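# Wheel the loaded cart through the door and park it

## Task

Move the utility cart through the self-closing door into the other room and leave it parked in the yellow bay, with all four of its wheels inside the taped outline and none touching the tape. The case of copy paper has to finish resting in the cart's top tray, with no part of it overhanging the tray's edges. The door must be closed at the end. Either one robot or both may be used, and a robot that falls over or is left leaning counts as a failure.

## Robot and tools

ROBOTS. Two identical Hello Robot Stretch 4 units, r1 and r2. Each has one arm: an omni-wheel base, a lift riding up a mast, an arm that telescopes straight ahead, a wrist with yaw, pitch and roll, and a two-finger gripper. Each is about 1.6 m tall, and no part of the base rim is more than 0.23 m from its base origin.

FRAMES. Distances are in metres, angles in radians. Base frame: origin on the floor beneath the base centre, x ahead, y to the left, z up. hand_pose (a point between the open fingertips) is reported in this frame and may be a little off. The odometry frame is where the base frame stood when the scene began; base_odometry counts wheel rotation only (slip is counted as travel), heading runs -3.142 to 3.142, left positive. Every robot reports in its own frames, so only camera images, lidar_m and wrist_depth_mm reveal where the two robots are relative to each other.

move. Arguments: r1, r2, cameras, blocking. blocking must be false, otherwise the call is refused; the call returns in about 0.5 s while motion continues. A robot not named gets no new command. Inside a robot's object give base, joints or both, optionally with speeds, pace and contact_limits; or give end_of_arm: "enable_torque" by itself to re-power limp wrist or gripper motors.
- base: an offset from where the base currently is, one per robot. translate_m (forward +, -2 to 2 m), strafe_m (left +, -2 to 2 m), rotate_rad (counter-clockwise +, -3.2 to 3.2). translate_m and strafe_m may be combined into one straight diagonal drive; rotate_rad must go alone.
- joints: absolute targets by name. lift_m 0 to 1.2; arm_m 0 to 0.55; wrist_yaw_rad -1.134 to 4.276 (0 forward, left +, 3.14 folded back); wrist_pitch_rad -1.117 to 4.259 (0 level, 1.57 pointing down); wrist_roll_rad -1.117 to 4.259 (clockwise + seen from behind); gripper_m -0.038 to 0.141 (fingertip gap, may be off by up to 0.015). Out-of-range joint targets are clipped and reported; other out-of-range values get the call refused, and unknown keys make it invalid.
- pace: slow, default, fast or max (base 0.1/0.3/0.4/0.6 m/s and 1/2/3/4 rad/s). A raised lift slows the base, down to 0.3 m/s and 1 rad/s at lift_m 1.2. speeds sets a top speed per joint instead (not gripper_m).
- contact_limits: 0 (gentlest) to 1 for arm_m, lift_m, translate_m, strafe_m, rotate_rad, placed next to the matching command; default 0.5. A base limit persists until a later action names base. Keep lift_m at 0.3 or above when raising 2 kg, 0.15 for 1 kg.
A new move replaces only the targets it names. An action can run at most 15 s; a motion is cut off after 14 s (time_out). The move line reports each robot as done or by its worst status.

wait: seconds 0 to 10; ends early once a commanded robot comes to rest. wait(0) shows the line earlier move. stop: brakes all running motions and re-holds slack wheels. zoom_image: camera plus region [x0, y0, x1, y1] in pixels, top-left origin, at most 504 by 504, only from cameras in the newest images. finished_scene: scene, the number of the current scene; it cannot be undone, and the goal must hold with no robot help. cameras (optional on all of these): r1_head_camera, r1_head_left_camera, r1_head_right_camera, r1_wrist_camera, the r2 equivalents, or all; [] gives none.

RESULTS. base_status and joint_status: moving, done (wheels turned the full amount, even if slipping), off_target (resting short, maybe still pushing), contact_stop (blocked; that part goes slack), time_out, limit_stop_at_own_body, limit_stop_at_tilt (lean over 6 degrees; lift, arm and wheels go slack until it eases), torque_fault (a wrist or gripper motor went limp; send enable_torque). If a call is refused or an unplanned stop appears, the rest of that reply's move, wait and finished_scene calls are skipped. on_its_own lists things not commanded; as last shown lists robots omitted from the action. lidar_m: 12 distances from the base origin, 30-degree sectors counter-clockwise starting straight ahead (4th left, 7th behind, 10th right); "-" means nothing seen or closer than 0.25 m; sees from about 0.15 m up, misses glass and thin legs. wrist_depth_mm: 7 by 7 grid from top left, 100 to 2000 mm. turned_by_wheels differing from turned_by_imu by more than about 0.1 rad over a move means a slip or a bump. base_tilt in degrees (forward, right), about 3 degrees of bias. motor_effort in percent with peak in brackets; servo_current in mA.

GRIPPER. Command a gap more than 0.015 below the object's width to grasp; about 0.06 below resists tugs. For bars or handles use -0.02 or less. Neither the reading nor done confirms a hold; check the gripper servo_current rise.

CAUTIONS. Robots pressing hard on each other fails the scene, including a gripper closed on the other robot's fingers; once bases touch, any further drive presses hard. Two robots may travel up to about 3 cm apart per metre, which strains a shared load. More than 1 kg in hand with arm_m above 0.2 can tip a robot when driving, turning or stopping; steady high pushes can too. Self-collision risks: gripper over the base with lift below about 0.2 (0.45 pointing down), pitch under -0.2 with strong roll, yaw plus pitch under about -1.1, or tilting and rolling while folded back. Avoid drops, slamming the door, hard hits and very hard pushes; loose objects may occasionally be nudged.

Each tool is called as name([rows], argument=value, ...), one row to a line, values as JSON.

## Session

wait(seconds=0)

Scene clock: 0.00 s.
r1.base_odometry: x=+0.000 y=+0.000 heading=+0.000
r1.turned_by_wheels: +0.000
r1.turned_by_imu: +0.000
r1.base_tilt: forward=-1.6 right=+1.3
r1.lidar_m: 1.92 2.25 3.81 1.93 0.97 0.84 0.83 0.93 0.77 0.76 0.93 1.59
r1.base_status: not commanded
r1.joint_positions: lift_m=+0.127 arm_m=+0.000 wrist_yaw_rad=+3.089 wrist_pitch_rad=+0.002 wrist_roll_rad=+0.000 gripper_m=+0.056
r1.joint_status: not commanded
r1.measured_speeds: all 0
r1.motor_effort: lift_m=+20 arm_m=-4 wheel_0=+0 wheel_1=+1 wheel_2=+1
r1.servo_current: wrist_yaw_rad=39 wrist_pitch_rad=46 wrist_roll_rad=65 gripper_m=39
r1.hand_pose: x=-0.1125 y=+0.1024 z=+0.3046 quat_wxyz=(+0.026, -0.001, +0.000, +1.000) (m; r1's base frame)
r1.wrist_depth_mm: 137 138 - - - - - / 113 139 - - - - - / 117 140 224 - - - - / 137 161 - - - - - / - - - - - - - / - - 191 - 187 - - / 842 759 750 788 788 732 768
r2.base_odometry: x=+0.000 y=+0.000 heading=+0.000
r2.turned_by_wheels: +0.000
r2.turned_by_imu: +0.000
r2.base_tilt: forward=-0.6 right=+0.1
r2.lidar_m: 2.02 1.45 1.40 1.49 2.01 2.22 2.34 3.17 1.60 3.62 2.59 2.46
r2.base_status: not commanded
r2.joint_positions: lift_m=+0.295 arm_m=+0.000 wrist_yaw_rad=+3.133 wrist_pitch_rad=+0.002 wrist_roll_rad=+0.000 gripper_m=+0.056
r2.joint_status: not commanded
r2.measured_speeds: all 0
r2.motor_effort: lift_m=+18 arm_m=-4 wheel_0=+0 wheel_1=-1 wheel_2=+0
r2.servo_current: wrist_yaw_rad=46 wrist_pitch_rad=39 wrist_roll_rad=46 gripper_m=59
r2.hand_pose: x=-0.1167 y=+0.0898 z=+0.4727 quat_wxyz=(+0.004, -0.001, +0.000, +1.000) (m; r2's base frame)
r2.wrist_depth_mm: - 140 - - - - - / - 126 150 - - - - / - 130 185 - - - - / 144 143 272 - - - - / 229 - - - - - - / 226 1576 196 1576 190 1618 1464 / 226 1060 1138 - - 1025 1060
pictures: r1_head_camera, r1_head_left_camera, r1_head_right_camera, r1_wrist_camera, r2_head_camera, r2_head_left_camera, r2_head_right_camera, r2_wrist_camera
Images, in order (width x height): r1_head_camera 420x560, r1_head_left_camera 420x672, r1_head_right_camera 420x672, r1_wrist_camera 616x392, r2_head_camera 420x560, r2_head_left_camera 420x672, r2_head_right_camera 420x672, r2_wrist_camera 616x392.

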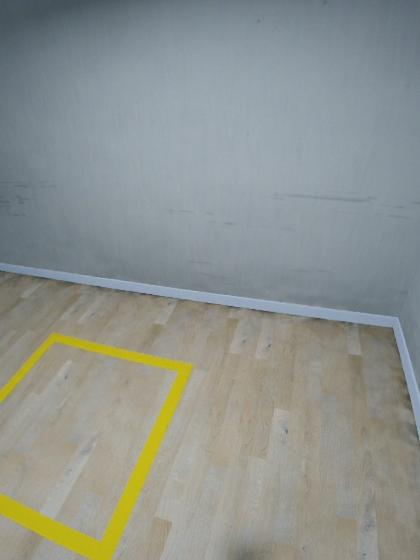

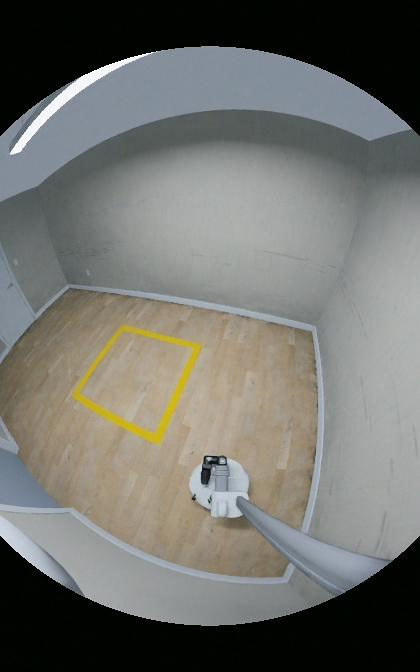

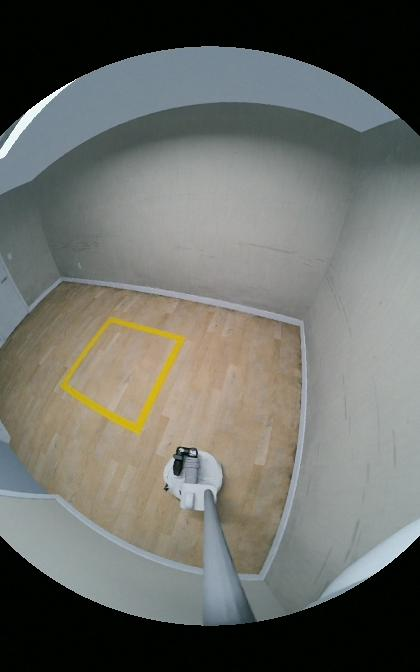

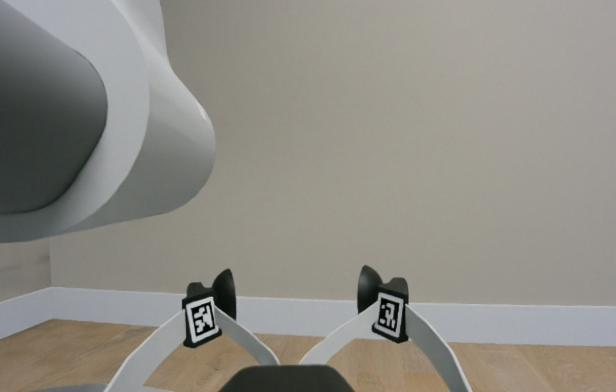

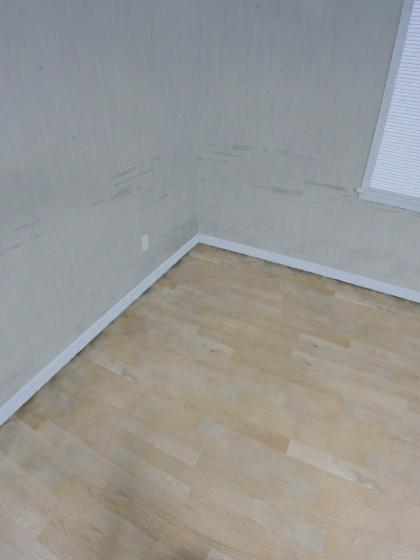

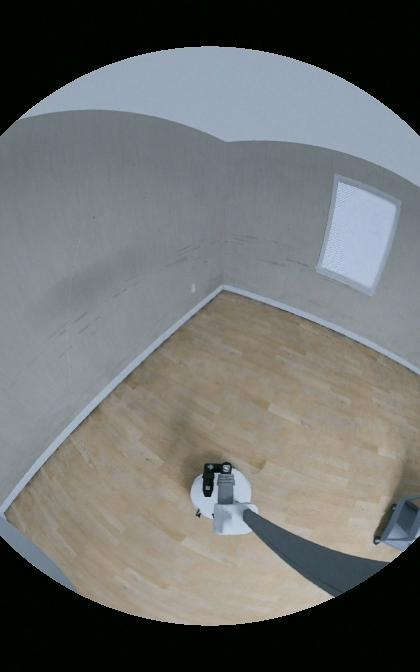

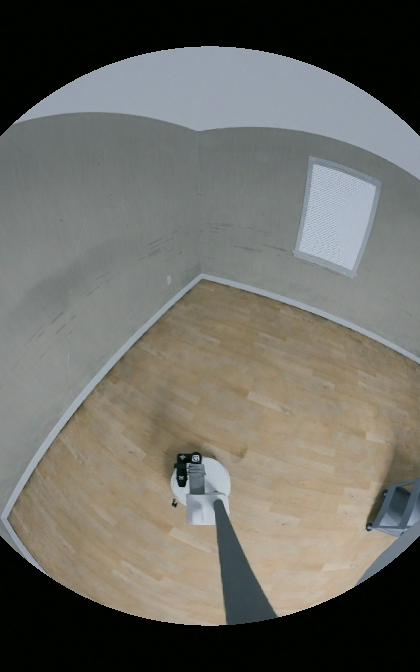

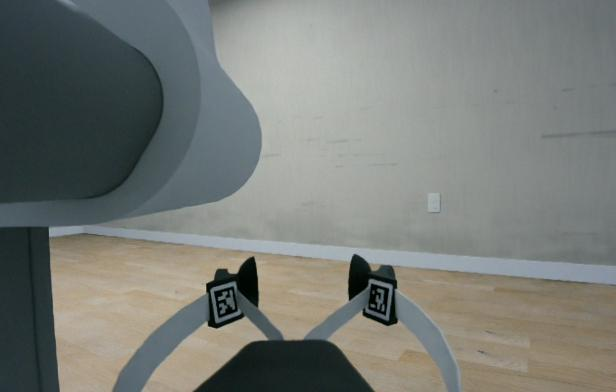

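move(blocking=false, cameras=[], r1={"base":{"rotate_rad":1.57}}, r2={"base":{"rotate_rad":-1.6}})

wait(seconds=4, cameras=[])

wait(seconds=0.3)

Scene clock: 3.90 s.
move: r1 moving; r2 moving
r1.base_odometry: x=+0.000 y=+0.000 heading=+0.252
r1.turned_by_wheels: +0.252
r1.turned_by_imu: +0.252
r1.base_tilt: forward=-1.6 right=+1.2
r1.lidar_m: 1.98 2.71 3.66 1.25 0.89 0.80 0.87 0.80 0.77 0.82 1.11 1.92
r1.base_status: rotate_rad moving
r1.joint_positions: lift_m=+0.127 arm_m=+0.000 wrist_yaw_rad=+3.089 wrist_pitch_rad=+0.002 wrist_roll_rad=+0.000 gripper_m=+0.056
r1.joint_status: not commanded
r1.measured_speeds: translate_m=-0.001 strafe_m=-0.001 rotate_rad=+0.980 lift_m=+0.000 arm_m=+0.000 wrist_yaw_rad=+0.000 wrist_pitch_rad=+0.000 wrist_roll_rad=+0.000
r1.motor_effort: lift_m=+20(20) arm_m=-4(4) wheel_0=-8(9) wheel_1=-6(9) wheel_2=-7(7)
r1.servo_current: wrist_yaw_rad=59(59) wrist_pitch_rad=39(46) wrist_roll_rad=46(59) gripper_m=39(39)
r1.hand_pose: x=-0.1125 y=+0.1024 z=+0.3046 quat_wxyz=(+0.026, -0.001, +0.000, +1.000) (m; r1's base frame)
r1.wrist_depth_mm: 136 138 - - - - - / 113 139 - - - - - / 114 140 226 - - - - / 137 160 - - - - - / - - - - - - - / - 1060 190 - 187 - - / 778 750 750 798 750 699 732
r2.base_odometry: x=+0.000 y=+0.000 heading=-0.252
r2.turned_by_wheels: -0.252
r2.turned_by_imu: -0.244
r2.base_tilt: forward=-0.7 right=+0.1
r2.lidar_m: 2.52 1.62 1.40 1.40 1.67 2.23 2.24 2.64 1.59 1.63 2.93 2.49
r2.base_status: rotate_rad moving
r2.joint_positions: lift_m=+0.295 arm_m=+0.000 wrist_yaw_rad=+3.133 wrist_pitch_rad=+0.002 wrist_roll_rad=+0.000 gripper_m=+0.056
r2.joint_status: not commanded
r2.measured_speeds: translate_m=+0.000 strafe_m=+0.000 rotate_rad=-0.974 lift_m=+0.000 arm_m=+0.000 wrist_yaw_rad=+0.000 wrist_pitch_rad=+0.000 wrist_roll_rad=+0.000
r2.motor_effort: lift_m=+18(18) arm_m=-4(4) wheel_0=+8(9) wheel_1=+8(10) wheel_2=+9(11)
r2.servo_current: wrist_yaw_rad=33(52) wrist_pitch_rad=39(46) wrist_roll_rad=52(52) gripper_m=39(59)
r2.hand_pose: x=-0.1167 y=+0.0898 z=+0.4727 quat_wxyz=(+0.004, -0.001, +0.000, +1.000) (m; r2's base frame)
r2.wrist_depth_mm: - 141 - - - - - / - 127 150 - - - - / - 130 184 - - - - / 144 143 272 - - - - / 229 - - - - - - / 227 1576 196 1576 190 1661 1464 / 226 1060 1138 - - 1060 1060
pictures: none
No camera images: "cameras" was empty.

Scene clock: 5.47 s.
earlier move: r1 done; r2 moving
r1.base_odometry: x=+0.000 y=+0.000 heading=+1.570
r1.turned_by_wheels: +1.318
r1.turned_by_imu: +1.325
r1.base_tilt: forward=-1.6 right=+1.2
r1.lidar_m: 1.95 1.00 0.83 0.84 0.92 0.76 0.79 0.89 1.55 1.95 2.20 3.76
r1.base_status: done
r1.joint_positions: lift_m=+0.127 arm_m=+0.000 wrist_yaw_rad=+3.089 wrist_pitch_rad=+0.002 wrist_roll_rad=+0.000 gripper_m=+0.056
r1.joint_status: not commanded
r1.measured_speeds: all 0
r1.motor_effort: lift_m=+20(20) arm_m=-4(4) wheel_0=-2(10) wheel_1=-1(9) wheel_2=+0(8)
r1.servo_current: wrist_yaw_rad=33(65) wrist_pitch_rad=33(52) wrist_roll_rad=52(65) gripper_m=39(46)
r1.hand_pose: x=-0.1125 y=+0.1024 z=+0.3046 quat_wxyz=(+0.026, -0.001, +0.000, +1.000) (m; r1's base frame)
r1.wrist_depth_mm: 137 139 - - - - - / 113 139 - - - - - / 117 140 229 - - - - / 137 162 - - - - - / - - - - - - - / - - 190 - 187 - - / 854 741 759 143 741 707 759
r2.base_odometry: x=+0.000 y=+0.000 heading=-1.599
r2.turned_by_wheels: -1.347
r2.turned_by_imu: -1.311
r2.base_tilt: forward=-0.6 right=+0.1
r2.lidar_m: 3.68 2.62 2.46 2.05 1.45 1.40 1.48 1.99 2.22 2.31 3.12 1.62
r2.base_status: rotate_rad moving
r2.joint_positions: lift_m=+0.295 arm_m=+0.000 wrist_yaw_rad=+3.133 wrist_pitch_rad=+0.002 wrist_roll_rad=+0.000 gripper_m=+0.056
r2.joint_status: not commanded
r2.measured_speeds: all 0
r2.motor_effort: lift_m=+18(18) arm_m=-4(4) wheel_0=+6(11) wheel_1=+2(11) wheel_2=+4(11)
r2.servo_current: wrist_yaw_rad=39(59) wrist_pitch_rad=39(46) wrist_roll_rad=52(52) gripper_m=39(59)
r2.hand_pose: x=-0.1167 y=+0.0898 z=+0.4727 quat_wxyz=(+0.004, -0.001, +0.000, +1.000) (m; r2's base frame)
r2.wrist_depth_mm: - 140 - - - - - / - 126 142 - - - - / - 130 186 - - - - / 144 144 226 - - - - / 229 - - - - - - / 228 1576 196 1336 190 - - / 226 1060 1138 - - 1025 1060
wait: 1.57 of 4 s (r1 has come to rest)
pictures: none
No camera images: "cameras" was empty.

Scene clock: 5.50 s.
earlier move: r2 done
r1.base_odometry: x=+0.000 y=+0.000 heading=+1.570
r1.turned_by_wheels: +0.000
r1.turned_by_imu: +0.000
r1.base_tilt: forward=-1.6 right=+1.3
r1.lidar_m: 1.96 1.00 0.84 0.84 0.92 0.77 0.77 0.92 1.56 1.92 2.23 3.78
r1.base_status: done
r1.joint_positions: lift_m=+0.127 arm_m=+0.000 wrist_yaw_rad=+3.089 wrist_pitch_rad=+0.002 wrist_roll_rad=+0.000 gripper_m=+0.056
r1.joint_status: not commanded
r1.measured_speeds: all 0
r1.motor_effort: lift_m=+20(20) arm_m=-4(4) wheel_0=-1(10) wheel_1=-2(9) wheel_2=+1(8)
r1.servo_current: wrist_yaw_rad=65(65) wrist_pitch_rad=52(52) wrist_roll_rad=59(65) gripper_m=39(46)
r1.hand_pose: x=-0.1125 y=+0.1024 z=+0.3046 quat_wxyz=(+0.026, -0.001, +0.000, +1.000) (m; r1's base frame)
r1.wrist_depth_mm: 136 139 - - - - - / 113 139 - - - - - / 118 139 229 - - - - / 137 162 - - - - - / - - - - - - - / - - 190 - 187 - - / 842 741 750 143 750 707 759
r2.base_odometry: x=+0.000 y=+0.000 heading=-1.599
r2.turned_by_wheels: +0.000
r2.turned_by_imu: +0.000
r2.base_tilt: forward=-0.7 right=+0.0
r2.lidar_m: 3.69 2.62 2.47 2.04 1.47 1.41 1.46 1.99 2.24 2.30 3.11 1.60
r2.base_status: done
r2.joint_positions: lift_m=+0.295 arm_m=+0.000 wrist_yaw_rad=+3.133 wrist_pitch_rad=+0.002 wrist_roll_rad=+0.000 gripper_m=+0.056
r2.joint_status: not commanded
r2.measured_speeds: all 0
r2.motor_effort: lift_m=+18(18) arm_m=-4(4) wheel_0=+5(11) wheel_1=+3(11) wheel_2=+5(11)
r2.servo_current: wrist_yaw_rad=39(59) wrist_pitch_rad=39(46) wrist_roll_rad=39(52) gripper_m=46(59)
r2.hand_pose: x=-0.1167 y=+0.0898 z=+0.4727 quat_wxyz=(+0.004, -0.001, +0.000, +1.000) (m; r2's base frame)
r2.wrist_depth_mm: - 140 - - - - - / - 126 142 - - - - / - 130 185 - - - - / 144 144 226 - - - - / 229 - - - - - - / 227 1576 196 1308 190 - - / 226 1060 1160 - - 1042 1060
wait: 0.03 of 0.3 s (r2 has come to rest)
pictures: r1_head_camera, r1_head_left_camera, r1_head_right_camera, r1_wrist_camera, r2_head_camera, r2_head_left_camera, r2_head_right_camera, r2_wrist_camera
Images, in order (width x height): r1_head_camera 420x560, r1_head_left_camera 420x672, r1_head_right_camera 420x672, r1_wrist_camera 616x392, r2_head_camera 420x560, r2_head_left_camera 420x672, r2_head_right_camera 420x672, r2_wrist_camera 616x392.

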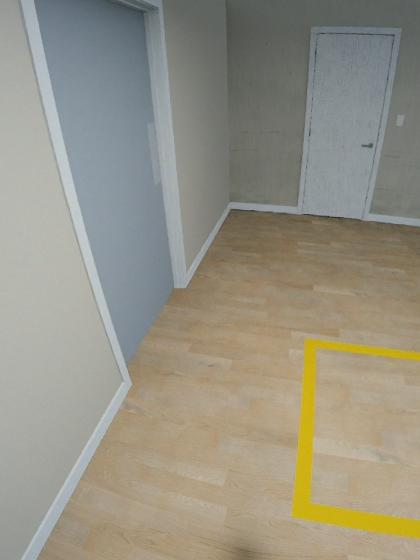

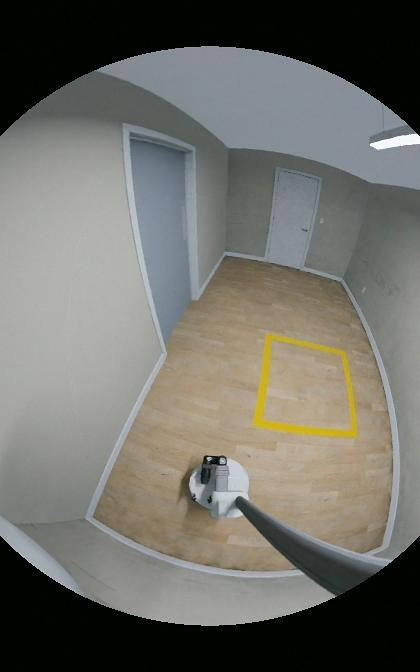

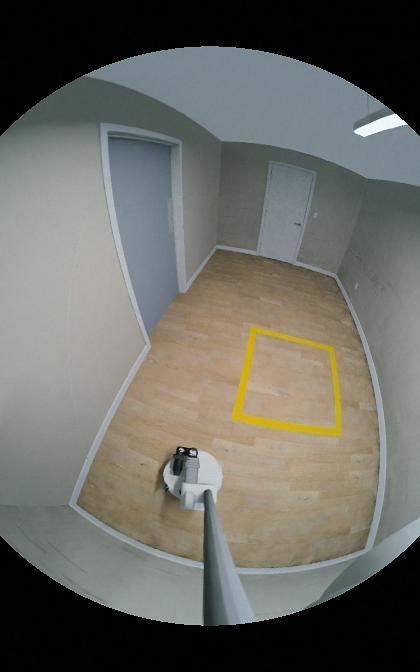

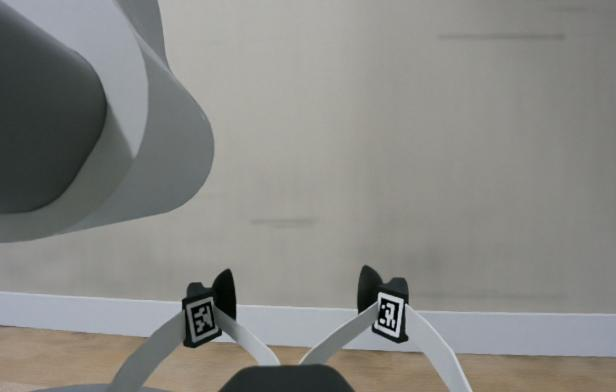

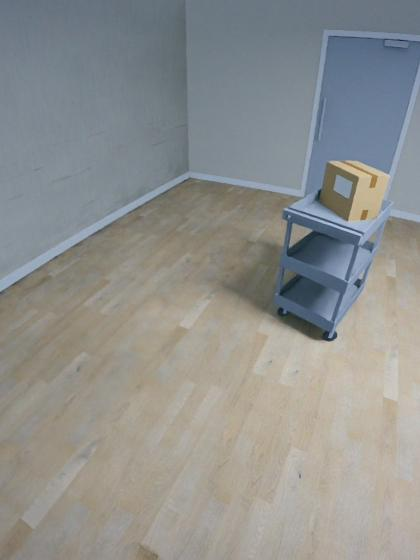

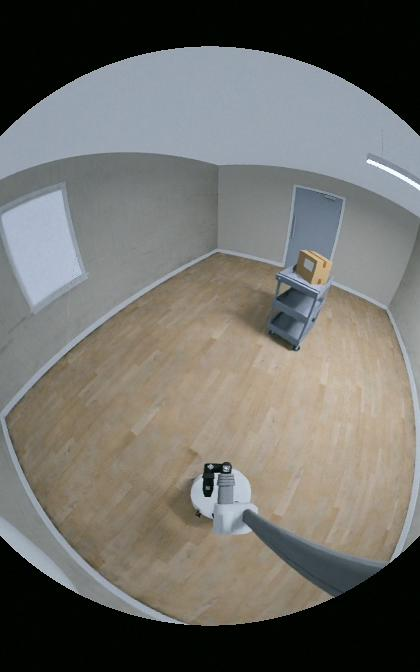

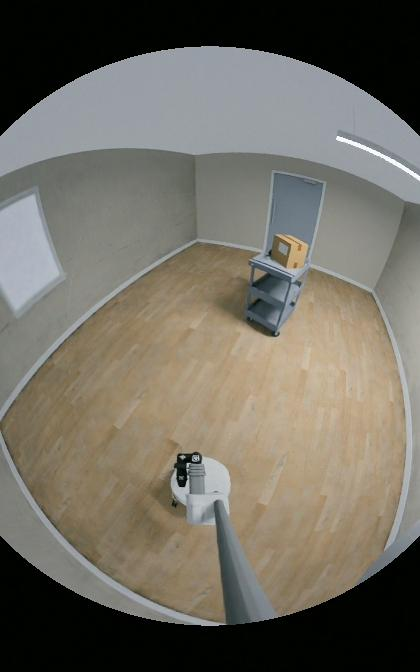

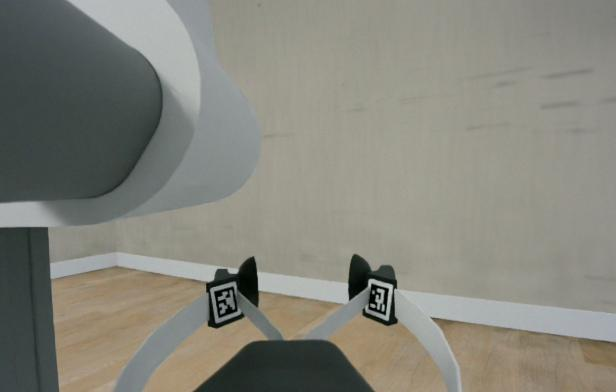

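zoom_image(camera="r2_head_camera", region=[230, 20, 420, 360])

zoom_image(camera="r1_head_camera", region=[0, 0, 420, 420])

move(blocking=false, cameras=[], r1={"base":{"rotate_rad":-0.24}})

wait(seconds=2, cameras=["r1_head_camera","r1_head_left_camera"])

Scaled by 1.482 from the camera's 420x560 image, which has a finer 1200x1600 frame.

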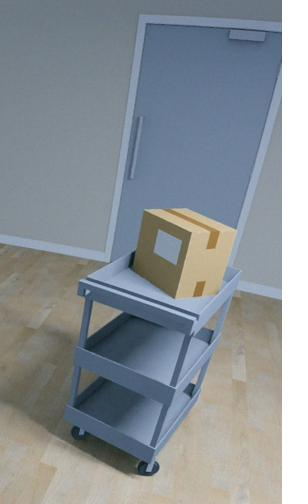

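Scaled by 1.200 from the camera's 420x560 image, which has a finer 600x800 frame.

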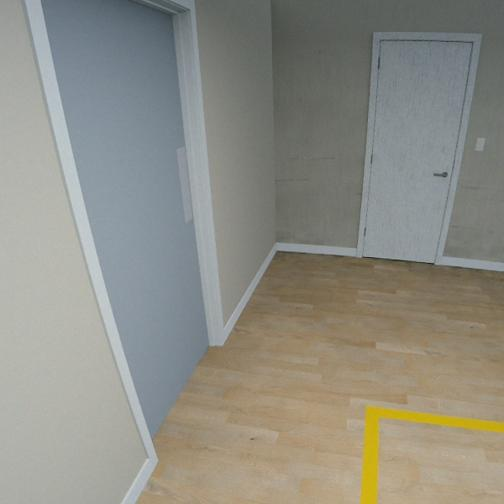

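Scene clock: 51.67 s.
move: r1 moving
r1.base_odometry: x=+0.000 y=+0.000 heading=+1.366
r1.turned_by_wheels: -0.203
r1.turned_by_imu: -0.205
r1.base_tilt: forward=-1.6 right=+1.2
r1.lidar_m: 2.96 1.18 0.86 0.82 0.90 0.81 0.77 0.81 1.19 1.92 2.03 2.86
r1.base_status: rotate_rad moving
r1.joint_positions: lift_m=+0.127 arm_m=+0.000 wrist_yaw_rad=+3.089 wrist_pitch_rad=+0.002 wrist_roll_rad=+0.000 gripper_m=+0.056
r1.joint_status: not commanded
r1.measured_speeds: translate_m=+0.001 strafe_m=-0.001 rotate_rad=-0.408 lift_m=+0.000 arm_m=+0.000 wrist_yaw_rad=+0.000 wrist_pitch_rad=+0.000 wrist_roll_rad=+0.000
r1.motor_effort: lift_m=+20(20) arm_m=-4(4) wheel_0=+0(8) wheel_1=+3(7) wheel_2=+0(7)
r1.servo_current: wrist_yaw_rad=46(52) wrist_pitch_rad=39(46) wrist_roll_rad=65(65) gripper_m=39(46)
r1.hand_pose: x=-0.1125 y=+0.1024 z=+0.3046 quat_wxyz=(+0.026, -0.001, +0.000, +1.000) (m; r1's base frame)
r1.wrist_depth_mm: 136 139 - - - - - / 113 139 - - - - - / 118 139 229 - - - - / 137 162 - - - - - / - - - - - - - / - - 190 - 188 - - / 788 699 750 143 750 778 820
r2: as last shown
r2.base_tilt: forward=-0.7 right=+0.1
r2.lidar_m: 3.64 2.59 2.48 2.06 1.44 1.38 1.49 2.03 2.21 2.31 3.14 1.62
r2.motor_effort: lift_m=+18(18) arm_m=-4(4) wheel_0=+5(5) wheel_1=+3(3) wheel_2=+5(5)
r2.servo_current: wrist_yaw_rad=46(52) wrist_pitch_rad=39(46) wrist_roll_rad=52(59) gripper_m=46(52)
r2.wrist_depth_mm: - 141 - - - - - / - 126 141 - - - - / - 129 185 - - - - / 144 144 226 - - - - / 229 - - - - - - / 227 1537 196 1308 190 - - / 227 1042 1160 - - 1042 1060
pictures: none
No camera images: "cameras" was empty.

Scene clock: 52.17 s.
earlier move: r1 done
r1.base_odometry: x=+0.000 y=+0.000 heading=+1.330
r1.turned_by_wheels: -0.036
r1.turned_by_imu: -0.037
r1.base_tilt: forward=-1.6 right=+1.3
r1.lidar_m: 3.38 1.21 0.87 0.84 0.89 0.82 0.77 0.83 1.14 1.93 2.01 2.77
r1.base_status: done
r1.joint_positions: lift_m=+0.127 arm_m=+0.000 wrist_yaw_rad=+3.089 wrist_pitch_rad=+0.002 wrist_roll_rad=+0.000 gripper_m=+0.056
r1.joint_status: not commanded
r1.measured_speeds: all 0
r1.motor_effort: lift_m=+20(20) arm_m=-4(4) wheel_0=+2(8) wheel_1=+0(7) wheel_2=+0(7)
r1.servo_current: wrist_yaw_rad=59(65) wrist_pitch_rad=46(52) wrist_roll_rad=46(65) gripper_m=39(46)
r1.hand_pose: x=-0.1125 y=+0.1024 z=+0.3046 quat_wxyz=(+0.026, -0.001, +0.000, +1.000) (m; r1's base frame)
r1.wrist_depth_mm: 136 139 - - - - - / 114 139 - - - - - / 118 140 229 - - - - / 137 162 - - - - - / - - - - - - - / - - 190 - 187 - - / 788 715 759 143 788 768 809
r2.base_odometry: x=+0.000 y=+0.000 heading=-1.599
r2.turned_by_wheels: +0.000
r2.turned_by_imu: +0.000
r2.base_tilt: forward=-0.7 right=+0.1
r2.lidar_m: 3.65 2.61 2.48 2.06 1.49 1.40 1.47 1.99 2.20 2.33 3.13 1.61
r2.base_status: not commanded
r2.joint_positions: lift_m=+0.295 arm_m=+0.000 wrist_yaw_rad=+3.133 wrist_pitch_rad=+0.002 wrist_roll_rad=+0.000 gripper_m=+0.056
r2.joint_status: not commanded
r2.measured_speeds: all 0
r2.motor_effort: lift_m=+18(18) arm_m=-4(4) wheel_0=+5(5) wheel_1=+3(3) wheel_2=+5(5)
r2.servo_current: wrist_yaw_rad=46(59) wrist_pitch_rad=39(46) wrist_roll_rad=52(59) gripper_m=46(52)
r2.hand_pose: x=-0.1167 y=+0.0898 z=+0.4727 quat_wxyz=(+0.004, -0.001, +0.000, +1.000) (m; r2's base frame)
r2.wrist_depth_mm: - 140 - - - - - / - 126 142 - - - - / - 129 185 - - - - / 144 143 226 - - - - / 229 - - - - - - / 228 1576 196 1308 190 - - / 226 1060 1138 - - 1042 1078
wait: 0.50 of 2 s (r1 has come to rest)
pictures: r1_head_camera, r1_head_left_camera
Images, in order (width x height): r1_head_camera 420x560, r1_head_left_camera 420x672.

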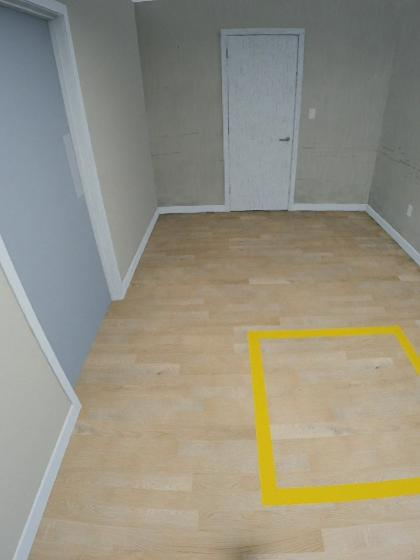

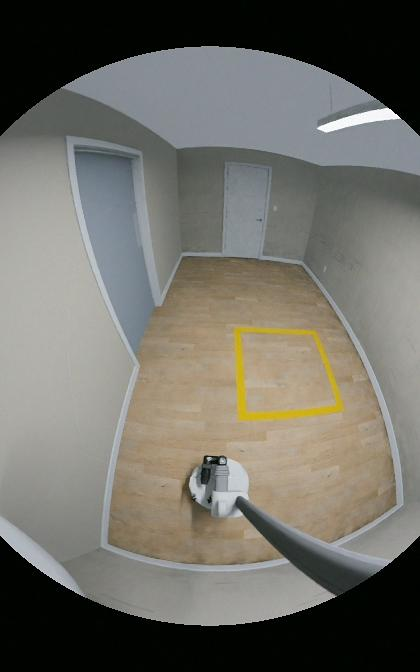

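move(blocking=false, cameras=[], r1={"base":{"translate_m":1.22}})

wait(seconds=8, cameras=[])

move(blocking=false, cameras=[], r1={"base":{"rotate_rad":1.57}})

wait(seconds=4, cameras=["r1_head_camera","r1_head_left_camera","r1_head_right_camera"])

Scene clock: 73.87 s.
move: r1 moving
r1.base_odometry: x=+0.007 y=+0.030 heading=+1.330
r1.turned_by_wheels: +0.000
r1.turned_by_imu: +0.000
r1.base_tilt: forward=-1.6 right=+1.2
r1.lidar_m: 3.39 1.22 0.88 0.84 0.89 0.84 0.81 0.85 1.16 1.92 2.00 2.76
r1.base_status: translate_m moving
r1.joint_positions: lift_m=+0.127 arm_m=+0.000 wrist_yaw_rad=+3.089 wrist_pitch_rad=+0.002 wrist_roll_rad=+0.000 gripper_m=+0.056
r1.joint_status: not commanded
r1.measured_speeds: translate_m=+0.121 strafe_m=+0.000 rotate_rad=+0.000 lift_m=+0.000 arm_m=+0.000 wrist_yaw_rad=+0.000 wrist_pitch_rad=+0.000 wrist_roll_rad=+0.000
r1.motor_effort: lift_m=+20(20) arm_m=-4(4) wheel_0=+8(8) wheel_1=+6(7) wheel_2=-8(9)
r1.servo_current: wrist_yaw_rad=39(52) wrist_pitch_rad=52(52) wrist_roll_rad=59(59) gripper_m=52(52)
r1.hand_pose: x=-0.1125 y=+0.1024 z=+0.3046 quat_wxyz=(+0.026, -0.001, +0.000, +1.000) (m; r1's base frame)
r1.wrist_depth_mm: 136 138 - - - - - / 113 139 - - - - - / 117 140 224 - - - - / 137 162 - - - - - / - - - - - - - / - - 190 - 187 - - / 788 741 750 798 798 768 820
r2: as last shown
r2.lidar_m: 3.67 2.62 2.46 2.07 1.47 1.39 1.47 1.99 2.22 2.32 3.12 1.60
r2.servo_current: wrist_yaw_rad=52(59) wrist_pitch_rad=39(46) wrist_roll_rad=46(52) gripper_m=46(52)
r2.wrist_depth_mm: - 141 - - - - - / - 126 141 - - - - / - 129 185 - - - - / 144 144 227 - - - - / 229 - - - - - - / 228 1537 196 1336 190 - - / 227 1060 1138 - - 1042 1060
pictures: none
No camera images: "cameras" was empty.

Scene clock: 78.93 s.
earlier move: r1 done
r1.base_odometry: x=+0.291 y=+1.185 heading=+1.330
r1.turned_by_wheels: +0.000
r1.turned_by_imu: +0.001
r1.base_tilt: forward=-1.6 right=+1.3
r1.lidar_m: 2.70 1.21 0.95 0.85 0.88 1.21 1.99 2.10 2.05 1.93 2.02 2.79
r1.base_status: done
r1.joint_positions: lift_m=+0.127 arm_m=+0.000 wrist_yaw_rad=+3.089 wrist_pitch_rad=+0.002 wrist_roll_rad=+0.000 gripper_m=+0.056
r1.joint_status: not commanded
r1.measured_speeds: all 0
r1.motor_effort: lift_m=+20(20) arm_m=-4(4) wheel_0=+1(9) wheel_1=+2(9) wheel_2=+2(10)
r1.servo_current: wrist_yaw_rad=59(72) wrist_pitch_rad=46(52) wrist_roll_rad=52(78) gripper_m=39(52)
r1.hand_pose: x=-0.1125 y=+0.1024 z=+0.3046 quat_wxyz=(+0.026, -0.001, +0.000, +1.000) (m; r1's base frame)
r1.wrist_depth_mm: 137 139 - - - - - / 113 139 - - - - - / 118 140 273 - - - - / 137 162 - - - - - / 1921 - - - - - - / 1182 1205 194 1229 187 1160 960 / 842 750 750 809 798 778 820
r2.base_odometry: x=+0.000 y=+0.000 heading=-1.599
r2.turned_by_wheels: +0.000
r2.turned_by_imu: +0.001
r2.base_tilt: forward=-0.7 right=+0.1
r2.lidar_m: 3.65 2.60 2.48 2.07 1.48 1.39 1.46 1.98 2.21 2.29 3.11 1.60
r2.base_status: not commanded
r2.joint_positions: lift_m=+0.295 arm_m=+0.000 wrist_yaw_rad=+3.133 wrist_pitch_rad=+0.002 wrist_roll_rad=+0.000 gripper_m=+0.056
r2.joint_status: not commanded
r2.measured_speeds: all 0
r2.motor_effort: lift_m=+18(18) arm_m=-4(4) wheel_0=+5(6) wheel_1=+3(3) wheel_2=+5(6)
r2.servo_current: wrist_yaw_rad=46(59) wrist_pitch_rad=39(46) wrist_roll_rad=52(65) gripper_m=46(59)
r2.hand_pose: x=-0.1167 y=+0.0898 z=+0.4727 quat_wxyz=(+0.004, -0.001, +0.000, +1.000) (m; r2's base frame)
r2.wrist_depth_mm: - 140 - - - - - / - 126 142 - - - - / - 129 185 - - - - / 144 144 226 - - - - / 229 - - - - - - / 228 1537 196 1366 190 - - / 227 1060 1138 - - 1025 1060
wait: 5.07 of 8 s (r1 has come to rest)
pictures: none
No camera images: "cameras" was empty.

Scene clock: 79.43 s.
move: r1 moving
r1.base_odometry: x=+0.291 y=+1.185 heading=+1.582
r1.turned_by_wheels: +0.252
r1.turned_by_imu: +0.252
r1.base_tilt: forward=-1.6 right=+1.3
r1.lidar_m: 1.75 1.11 0.91 0.86 0.99 1.67 1.98 2.28 1.96 1.93 2.25 2.70
r1.base_status: rotate_rad moving
r1.joint_positions: lift_m=+0.127 arm_m=+0.000 wrist_yaw_rad=+3.089 wrist_pitch_rad=+0.002 wrist_roll_rad=+0.000 gripper_m=+0.056
r1.joint_status: not commanded
r1.measured_speeds: translate_m=+0.000 strafe_m=+0.000 rotate_rad=+0.978 lift_m=+0.000 arm_m=+0.000 wrist_yaw_rad=+0.000 wrist_pitch_rad=+0.000 wrist_roll_rad=+0.000
r1.motor_effort: lift_m=+20(20) arm_m=-4(4) wheel_0=-7(10) wheel_1=-7(8) wheel_2=-6(8)
r1.servo_current: wrist_yaw_rad=52(59) wrist_pitch_rad=39(46) wrist_roll_rad=59(59) gripper_m=39(46)
r1.hand_pose: x=-0.1125 y=+0.1024 z=+0.3046 quat_wxyz=(+0.026, -0.001, +0.000, +1.000) (m; r1's base frame)
r1.wrist_depth_mm: 136 139 - - - - - / 113 139 - - - - - / 118 139 273 - - - - / 137 162 - - - - - / 1921 - - - - 1921 - / 1182 1205 193 1229 187 1160 1118 / 842 164 699 798 788 778 831
r2: as last shown
r2.turned_by_imu: +0.000
r2.base_tilt: forward=-0.6 right=+0.1
r2.lidar_m: 3.64 2.62 2.49 2.06 1.49 1.40 1.47 2.00 2.22 2.31 3.14 1.60
r2.motor_effort: lift_m=+18(18) arm_m=-4(4) wheel_0=+5(5) wheel_1=+3(3) wheel_2=+5(5)
r2.servo_current: wrist_yaw_rad=52(52) wrist_pitch_rad=39(39) wrist_roll_rad=59(59) gripper_m=46(52)
r2.wrist_depth_mm: - 141 - - - - - / - 126 141 - - - - / - 130 185 - - - - / 144 144 226 - - - - / 230 - - - - - - / 227 1576 196 1308 190 - - / 226 1042 1160 - - 1042 1042
pictures: none
No camera images: "cameras" was empty.

Scene clock: 81.00 s.
earlier move: r1 done
r1.base_odometry: x=+0.291 y=+1.185 heading=+2.900
r1.turned_by_wheels: +1.318
r1.turned_by_imu: +1.325
r1.base_tilt: forward=-1.6 right=+1.3
r1.lidar_m: 0.86 0.87 1.20 1.99 2.05 1.99 1.91 2.03 2.77 2.72 1.22 0.97
r1.base_status: done
r1.joint_positions: lift_m=+0.127 arm_m=+0.000 wrist_yaw_rad=+3.089 wrist_pitch_rad=+0.002 wrist_roll_rad=+0.000 gripper_m=+0.056
r1.joint_status: not commanded
r1.measured_speeds: all 0
r1.motor_effort: lift_m=+20(20) arm_m=-4(4) wheel_0=-1(10) wheel_1=-1(8) wheel_2=-1(8)
r1.servo_current: wrist_yaw_rad=39(65) wrist_pitch_rad=46(52) wrist_roll_rad=46(65) gripper_m=39(46)
r1.hand_pose: x=-0.1125 y=+0.1024 z=+0.3046 quat_wxyz=(+0.026, -0.001, +0.000, +1.000) (m; r1's base frame)
r1.wrist_depth_mm: 136 139 - - - - - / 113 139 - - - - - / 117 140 273 - - - - / 137 162 - - - - - / 1661 1983 - - - - - / 1182 1182 192 1182 187 1281 1118 / 842 750 750 809 798 732 820
r2.base_odometry: x=+0.000 y=+0.000 heading=-1.599
r2.turned_by_wheels: +0.000
r2.turned_by_imu: +0.000
r2.base_tilt: forward=-0.7 right=+0.1
r2.lidar_m: 3.72 2.64 2.49 2.05 1.48 1.40 1.46 2.01 2.23 2.31 3.11 1.62
r2.base_status: not commanded
r2.joint_positions: lift_m=+0.295 arm_m=+0.000 wrist_yaw_rad=+3.133 wrist_pitch_rad=+0.002 wrist_roll_rad=+0.000 gripper_m=+0.056
r2.joint_status: not commanded
r2.measured_speeds: all 0
r2.motor_effort: lift_m=+18(18) arm_m=-4(4) wheel_0=+5(5) wheel_1=+2(3) wheel_2=+5(5)
r2.servo_current: wrist_yaw_rad=52(59) wrist_pitch_rad=46(46) wrist_roll_rad=46(59) gripper_m=52(59)
r2.hand_pose: x=-0.1167 y=+0.0898 z=+0.4727 quat_wxyz=(+0.004, -0.001, +0.000, +1.000) (m; r2's base frame)
r2.wrist_depth_mm: - 141 - - - - - / - 126 142 - - - - / - 129 185 - - - - / 144 143 226 - - - - / 229 - - - - - - / 229 1576 196 1336 190 - - / 226 1060 1138 - - 1042 1060
wait: 1.57 of 4 s (r1 has come to rest)
pictures: r1_head_camera, r1_head_left_camera, r1_head_right_camera
Images, in order (width x height): r1_head_camera 420x560, r1_head_left_camera 420x672, r1_head_right_camera 420x672.

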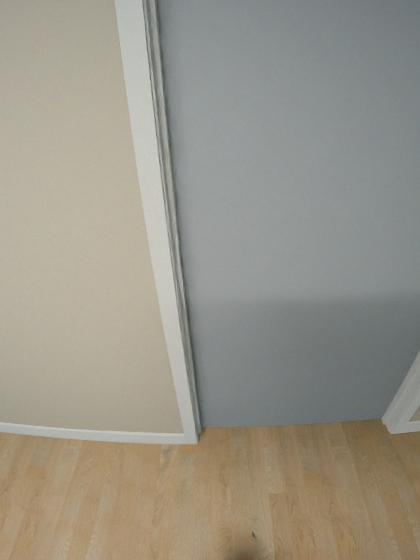

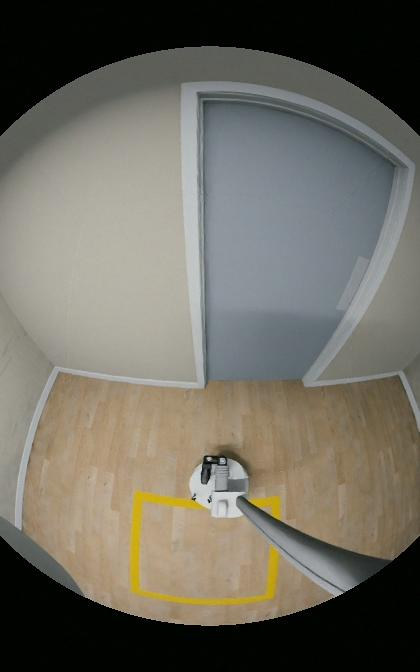

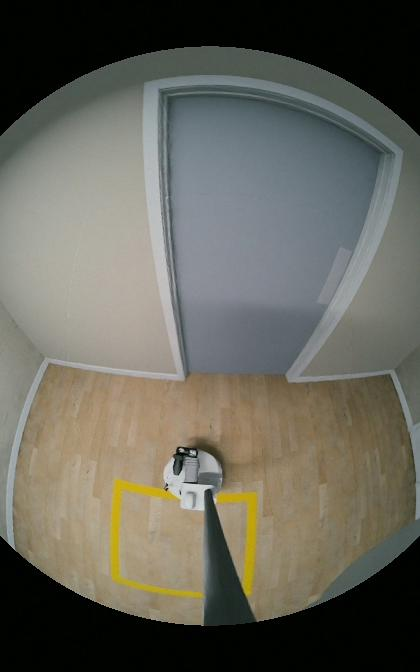

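move(blocking=false, cameras=[], r1={"base":{"strafe_m":-0.36}})

wait(seconds=5, cameras=["r1_head_camera","r1_head_left_camera","r1_head_right_camera"])

Scene clock: 86.90 s.
move: r1 moving
r1.base_odometry: x=+0.299 y=+1.220 heading=+2.900
r1.turned_by_wheels: +0.000
r1.turned_by_imu: +0.000
r1.base_tilt: forward=-1.6 right=+1.3
r1.lidar_m: 0.86 0.88 1.20 2.02 2.11 2.00 1.93 2.01 2.75 2.66 1.19 0.97
r1.base_status: strafe_m moving
r1.joint_positions: lift_m=+0.127 arm_m=+0.000 wrist_yaw_rad=+3.089 wrist_pitch_rad=+0.002 wrist_roll_rad=+0.000 gripper_m=+0.056
r1.joint_status: not commanded
r1.measured_speeds: translate_m=-0.001 strafe_m=-0.140 rotate_rad=+0.006 lift_m=+0.000 arm_m=+0.000 wrist_yaw_rad=+0.000 wrist_pitch_rad=+0.000 wrist_roll_rad=+0.000
r1.motor_effort: lift_m=+20(20) arm_m=-4(4) wheel_0=+9(11) wheel_1=-10(10) wheel_2=+1(2)
r1.servo_current: wrist_yaw_rad=46(52) wrist_pitch_rad=39(46) wrist_roll_rad=65(72) gripper_m=39(46)
r1.hand_pose: x=-0.1125 y=+0.1024 z=+0.3046 quat_wxyz=(+0.026, -0.001, +0.000, +1.000) (m; r1's base frame)
r1.wrist_depth_mm: 136 139 - - - - - / 113 139 - - - - - / 118 139 273 - - - - / 137 162 - - - - - / 1661 1921 - - - - - / 1182 1182 191 1205 187 1281 1138 / 842 741 741 798 778 741 820
r2: as last shown
r2.lidar_m: 3.65 2.59 2.47 2.07 1.48 1.40 1.48 2.01 2.21 2.32 3.15 1.60
r2.motor_effort: lift_m=+18(18) arm_m=-4(4) wheel_0=+5(5) wheel_1=+3(3) wheel_2=+5(5)
r2.servo_current: wrist_yaw_rad=46(52) wrist_pitch_rad=39(46) wrist_roll_rad=52(59) gripper_m=52(52)
r2.wrist_depth_mm: - 140 - - - - - / - 126 141 - - - - / - 129 185 - - - - / 144 144 226 - - - - / 229 - - - - - - / 227 1537 196 1308 191 - - / 227 1060 1160 - - 1042 1078
pictures: none
No camera images: "cameras" was empty.

Scene clock: 88.93 s.
earlier move: r1 done
r1.base_odometry: x=+0.377 y=+1.534 heading=+2.900
r1.turned_by_wheels: +0.000
r1.turned_by_imu: -0.003
r1.base_tilt: forward=-1.6 right=+1.2
r1.lidar_m: 0.92 0.97 1.20 2.33 2.44 2.02 1.92 2.03 2.46 2.36 1.23 0.98
r1.base_status: done
r1.joint_positions: lift_m=+0.127 arm_m=+0.000 wrist_yaw_rad=+3.089 wrist_pitch_rad=+0.002 wrist_roll_rad=+0.000 gripper_m=+0.056
r1.joint_status: not commanded
r1.measured_speeds: all 0
r1.motor_effort: lift_m=+20(20) arm_m=-4(4) wheel_0=+0(12) wheel_1=-1(11) wheel_2=+0(2)
r1.servo_current: wrist_yaw_rad=52(72) wrist_pitch_rad=46(52) wrist_roll_rad=46(72) gripper_m=46(46)
r1.hand_pose: x=-0.1125 y=+0.1024 z=+0.3046 quat_wxyz=(+0.026, -0.001, +0.000, +1.000) (m; r1's base frame)
r1.wrist_depth_mm: 136 138 - - - - - / 113 139 - - - - - / 116 140 272 - - - - / 137 162 - - - - - / 1661 1921 - - - - - / 1160 1205 193 1182 187 1182 1138 / 842 750 759 809 788 778 820
r2.base_odometry: x=+0.000 y=+0.000 heading=-1.599
r2.turned_by_wheels: +0.000
r2.turned_by_imu: +0.000
r2.base_tilt: forward=-0.7 right=+0.1
r2.lidar_m: 3.69 2.62 2.49 2.06 1.48 1.39 1.48 2.01 2.21 2.33 3.10 1.60
r2.base_status: not commanded
r2.joint_positions: lift_m=+0.295 arm_m=+0.000 wrist_yaw_rad=+3.133 wrist_pitch_rad=+0.002 wrist_roll_rad=+0.000 gripper_m=+0.056
r2.joint_status: not commanded
r2.measured_speeds: all 0
r2.motor_effort: lift_m=+18(18) arm_m=-4(4) wheel_0=+5(5) wheel_1=+3(3) wheel_2=+5(5)
r2.servo_current: wrist_yaw_rad=52(59) wrist_pitch_rad=46(52) wrist_roll_rad=46(65) gripper_m=52(52)
r2.hand_pose: x=-0.1167 y=+0.0898 z=+0.4727 quat_wxyz=(+0.004, -0.001, +0.000, +1.000) (m; r2's base frame)
r2.wrist_depth_mm: - 141 - - - - - / - 126 141 - - - - / - 129 185 - - - - / 144 144 226 - - - - / 229 - - - - - - / 227 1618 196 1308 190 - - / 226 1060 1138 - - 1060 1060
wait: 2.03 of 5 s (r1 has come to rest)
pictures: r1_head_camera, r1_head_left_camera, r1_head_right_camera
Images, in order (width x height): r1_head_camera 420x560, r1_head_left_camera 420x672, r1_head_right_camera 420x672.

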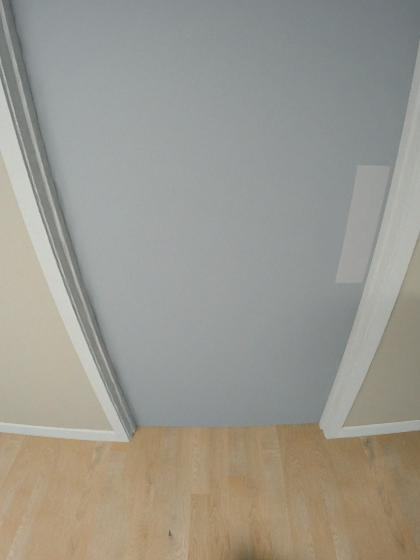

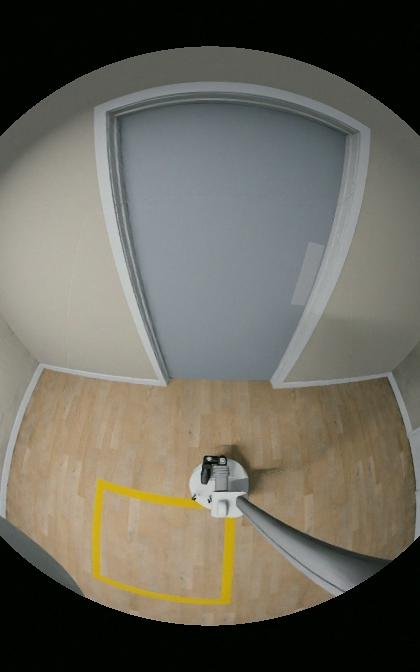

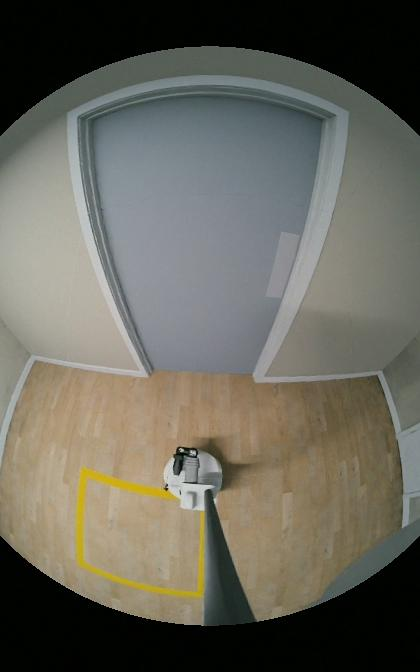

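move(blocking=false, cameras=[], r1={"base":{"translate_m":1.25},"contact_limits":{"translate_m":1},"pace":"default"})

wait(seconds=8, cameras=["r1_head_camera","r1_head_left_camera","r2_head_left_camera"])

Scene clock: 97.30 s.
move: r1 moving
r1.base_odometry: x=+0.346 y=+1.542 heading=+2.900
r1.turned_by_wheels: +0.000
r1.turned_by_imu: +0.000
r1.base_tilt: forward=-1.6 right=+1.3
r1.lidar_m: 0.87 0.93 1.17 2.34 2.43 2.04 1.95 2.05 2.43 2.36 1.18 0.95
r1.base_status: translate_m moving
r1.joint_positions: lift_m=+0.127 arm_m=+0.000 wrist_yaw_rad=+3.089 wrist_pitch_rad=+0.002 wrist_roll_rad=+0.000 gripper_m=+0.056
r1.joint_status: not commanded
r1.measured_speeds: translate_m=+0.121 strafe_m=+0.001 rotate_rad=+0.004 lift_m=+0.000 arm_m=+0.000 wrist_yaw_rad=+0.000 wrist_pitch_rad=+0.000 wrist_roll_rad=+0.000
r1.motor_effort: lift_m=+20(20) arm_m=-4(4) wheel_0=+5(8) wheel_1=+5(7) wheel_2=-8(9)
r1.servo_current: wrist_yaw_rad=39(59) wrist_pitch_rad=39(46) wrist_roll_rad=46(72) gripper_m=39(46)
r1.contact_limits: translate_m 1
r1.hand_pose: x=-0.1125 y=+0.1024 z=+0.3046 quat_wxyz=(+0.026, -0.001, +0.000, +1.000) (m; r1's base frame)
r1.wrist_depth_mm: 136 138 - - - - - / 112 138 - - - - - / 116 139 270 - - - - / 137 159 - - - - - / 1661 - - - - - - / 1182 1205 194 1182 188 1160 1160 / 854 741 759 788 788 788 820
r2: as last shown
r2.lidar_m: 3.67 2.61 2.49 2.07 1.47 1.41 1.44 1.99 2.23 2.31 3.13 1.62
r2.servo_current: wrist_yaw_rad=65(65) wrist_pitch_rad=39(46) wrist_roll_rad=52(52) gripper_m=46(52)
r2.wrist_depth_mm: - 140 - - - - - / - 126 142 - - - - / - 129 185 - - - - / 144 144 227 - - - - / 229 - - - - - - / 227 1537 196 1281 190 - - / 227 1060 1138 - - 1042 1078
pictures: none
No camera images: "cameras" was empty.

Scene clock: 102.47 s.
earlier move: r1 done
r1.base_odometry: x=-0.837 y=+1.833 heading=+2.901
r1.turned_by_wheels: +0.000
r1.turned_by_imu: +0.101
r1.base_tilt: forward=-1.6 right=+1.2
r1.lidar_m: 0.25 0.25 - 0.25 0.36 3.14 3.10 3.18 0.59 1.15 2.62 0.50
r1.base_status: done
r1.joint_positions: lift_m=+0.127 arm_m=+0.000 wrist_yaw_rad=+3.092 wrist_pitch_rad=+0.002 wrist_roll_rad=+0.000 gripper_m=+0.056
r1.joint_status: not commanded
r1.measured_speeds: all 0
r1.motor_effort: lift_m=+17(21) arm_m=+5(19) wheel_0=+4(29) wheel_1=+14(31) wheel_2=-7(34)
r1.servo_current: wrist_yaw_rad=39(111) wrist_pitch_rad=39(52) wrist_roll_rad=39(78) gripper_m=39(52)
r1.contact_limits: translate_m 1
r1.hand_pose: x=-0.1129 y=+0.1016 z=+0.3048 quat_wxyz=(+0.025, -0.001, +0.000, +1.000) (m; r1's base frame)
r1.wrist_depth_mm: 136 138 - - - - - / 112 139 - - - - - / 117 140 272 - - - - / 136 162 - - - - - / 1863 - - - - - - / 1205 1182 193 1205 187 1182 1138 / 842 750 759 798 798 778 820
r2.base_odometry: x=+0.000 y=+0.000 heading=-1.599
r2.turned_by_wheels: +0.000
r2.turned_by_imu: +0.001
r2.base_tilt: forward=-0.7 right=+0.1
r2.lidar_m: 3.65 2.62 2.48 2.08 1.48 1.41 1.48 1.98 2.22 2.32 3.11 1.61
r2.base_status: not commanded
r2.joint_positions: lift_m=+0.295 arm_m=+0.000 wrist_yaw_rad=+3.133 wrist_pitch_rad=+0.002 wrist_roll_rad=+0.000 gripper_m=+0.056
r2.joint_status: not commanded
r2.measured_speeds: all 0
r2.motor_effort: lift_m=+18(18) arm_m=-4(4) wheel_0=+5(5) wheel_1=+3(3) wheel_2=+5(5)
r2.servo_current: wrist_yaw_rad=46(65) wrist_pitch_rad=39(46) wrist_roll_rad=59(59) gripper_m=59(59)
r2.hand_pose: x=-0.1167 y=+0.0898 z=+0.4727 quat_wxyz=(+0.004, -0.001, +0.000, +1.000) (m; r2's base frame)
r2.wrist_depth_mm: - 141 - - - - - / - 126 142 - - - - / - 129 185 - - - - / 144 144 226 - - - - / 230 - - - - - - / 227 1618 196 1308 190 - - / 227 1078 1160 - - 1042 1060
wait: 5.17 of 8 s (r1 has come to rest)
pictures: r1_head_camera, r1_head_left_camera, r2_head_left_camera
Images, in order (width x height): r1_head_camera 420x560, r1_head_left_camera 420x672, r2_head_left_camera 420x672.

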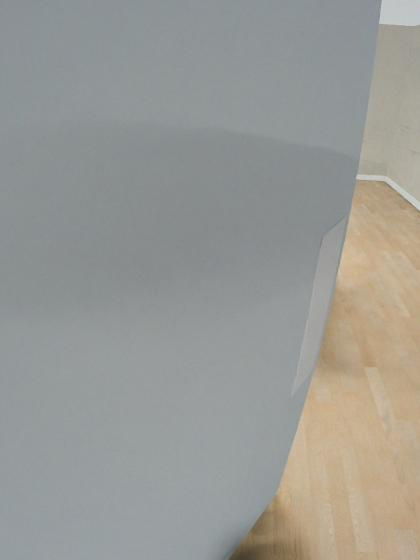

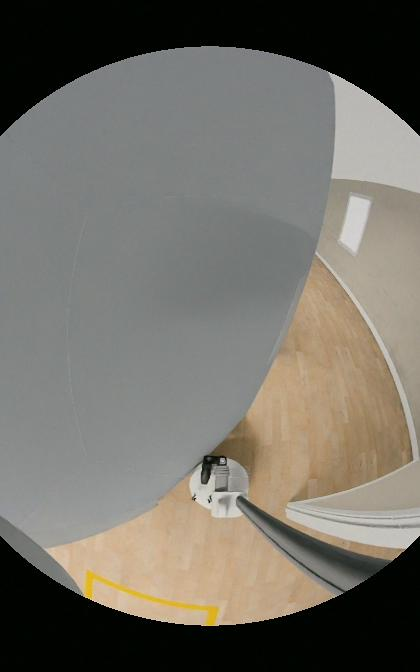

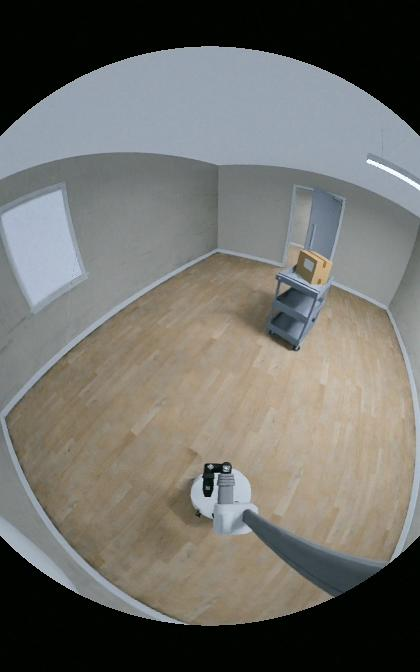

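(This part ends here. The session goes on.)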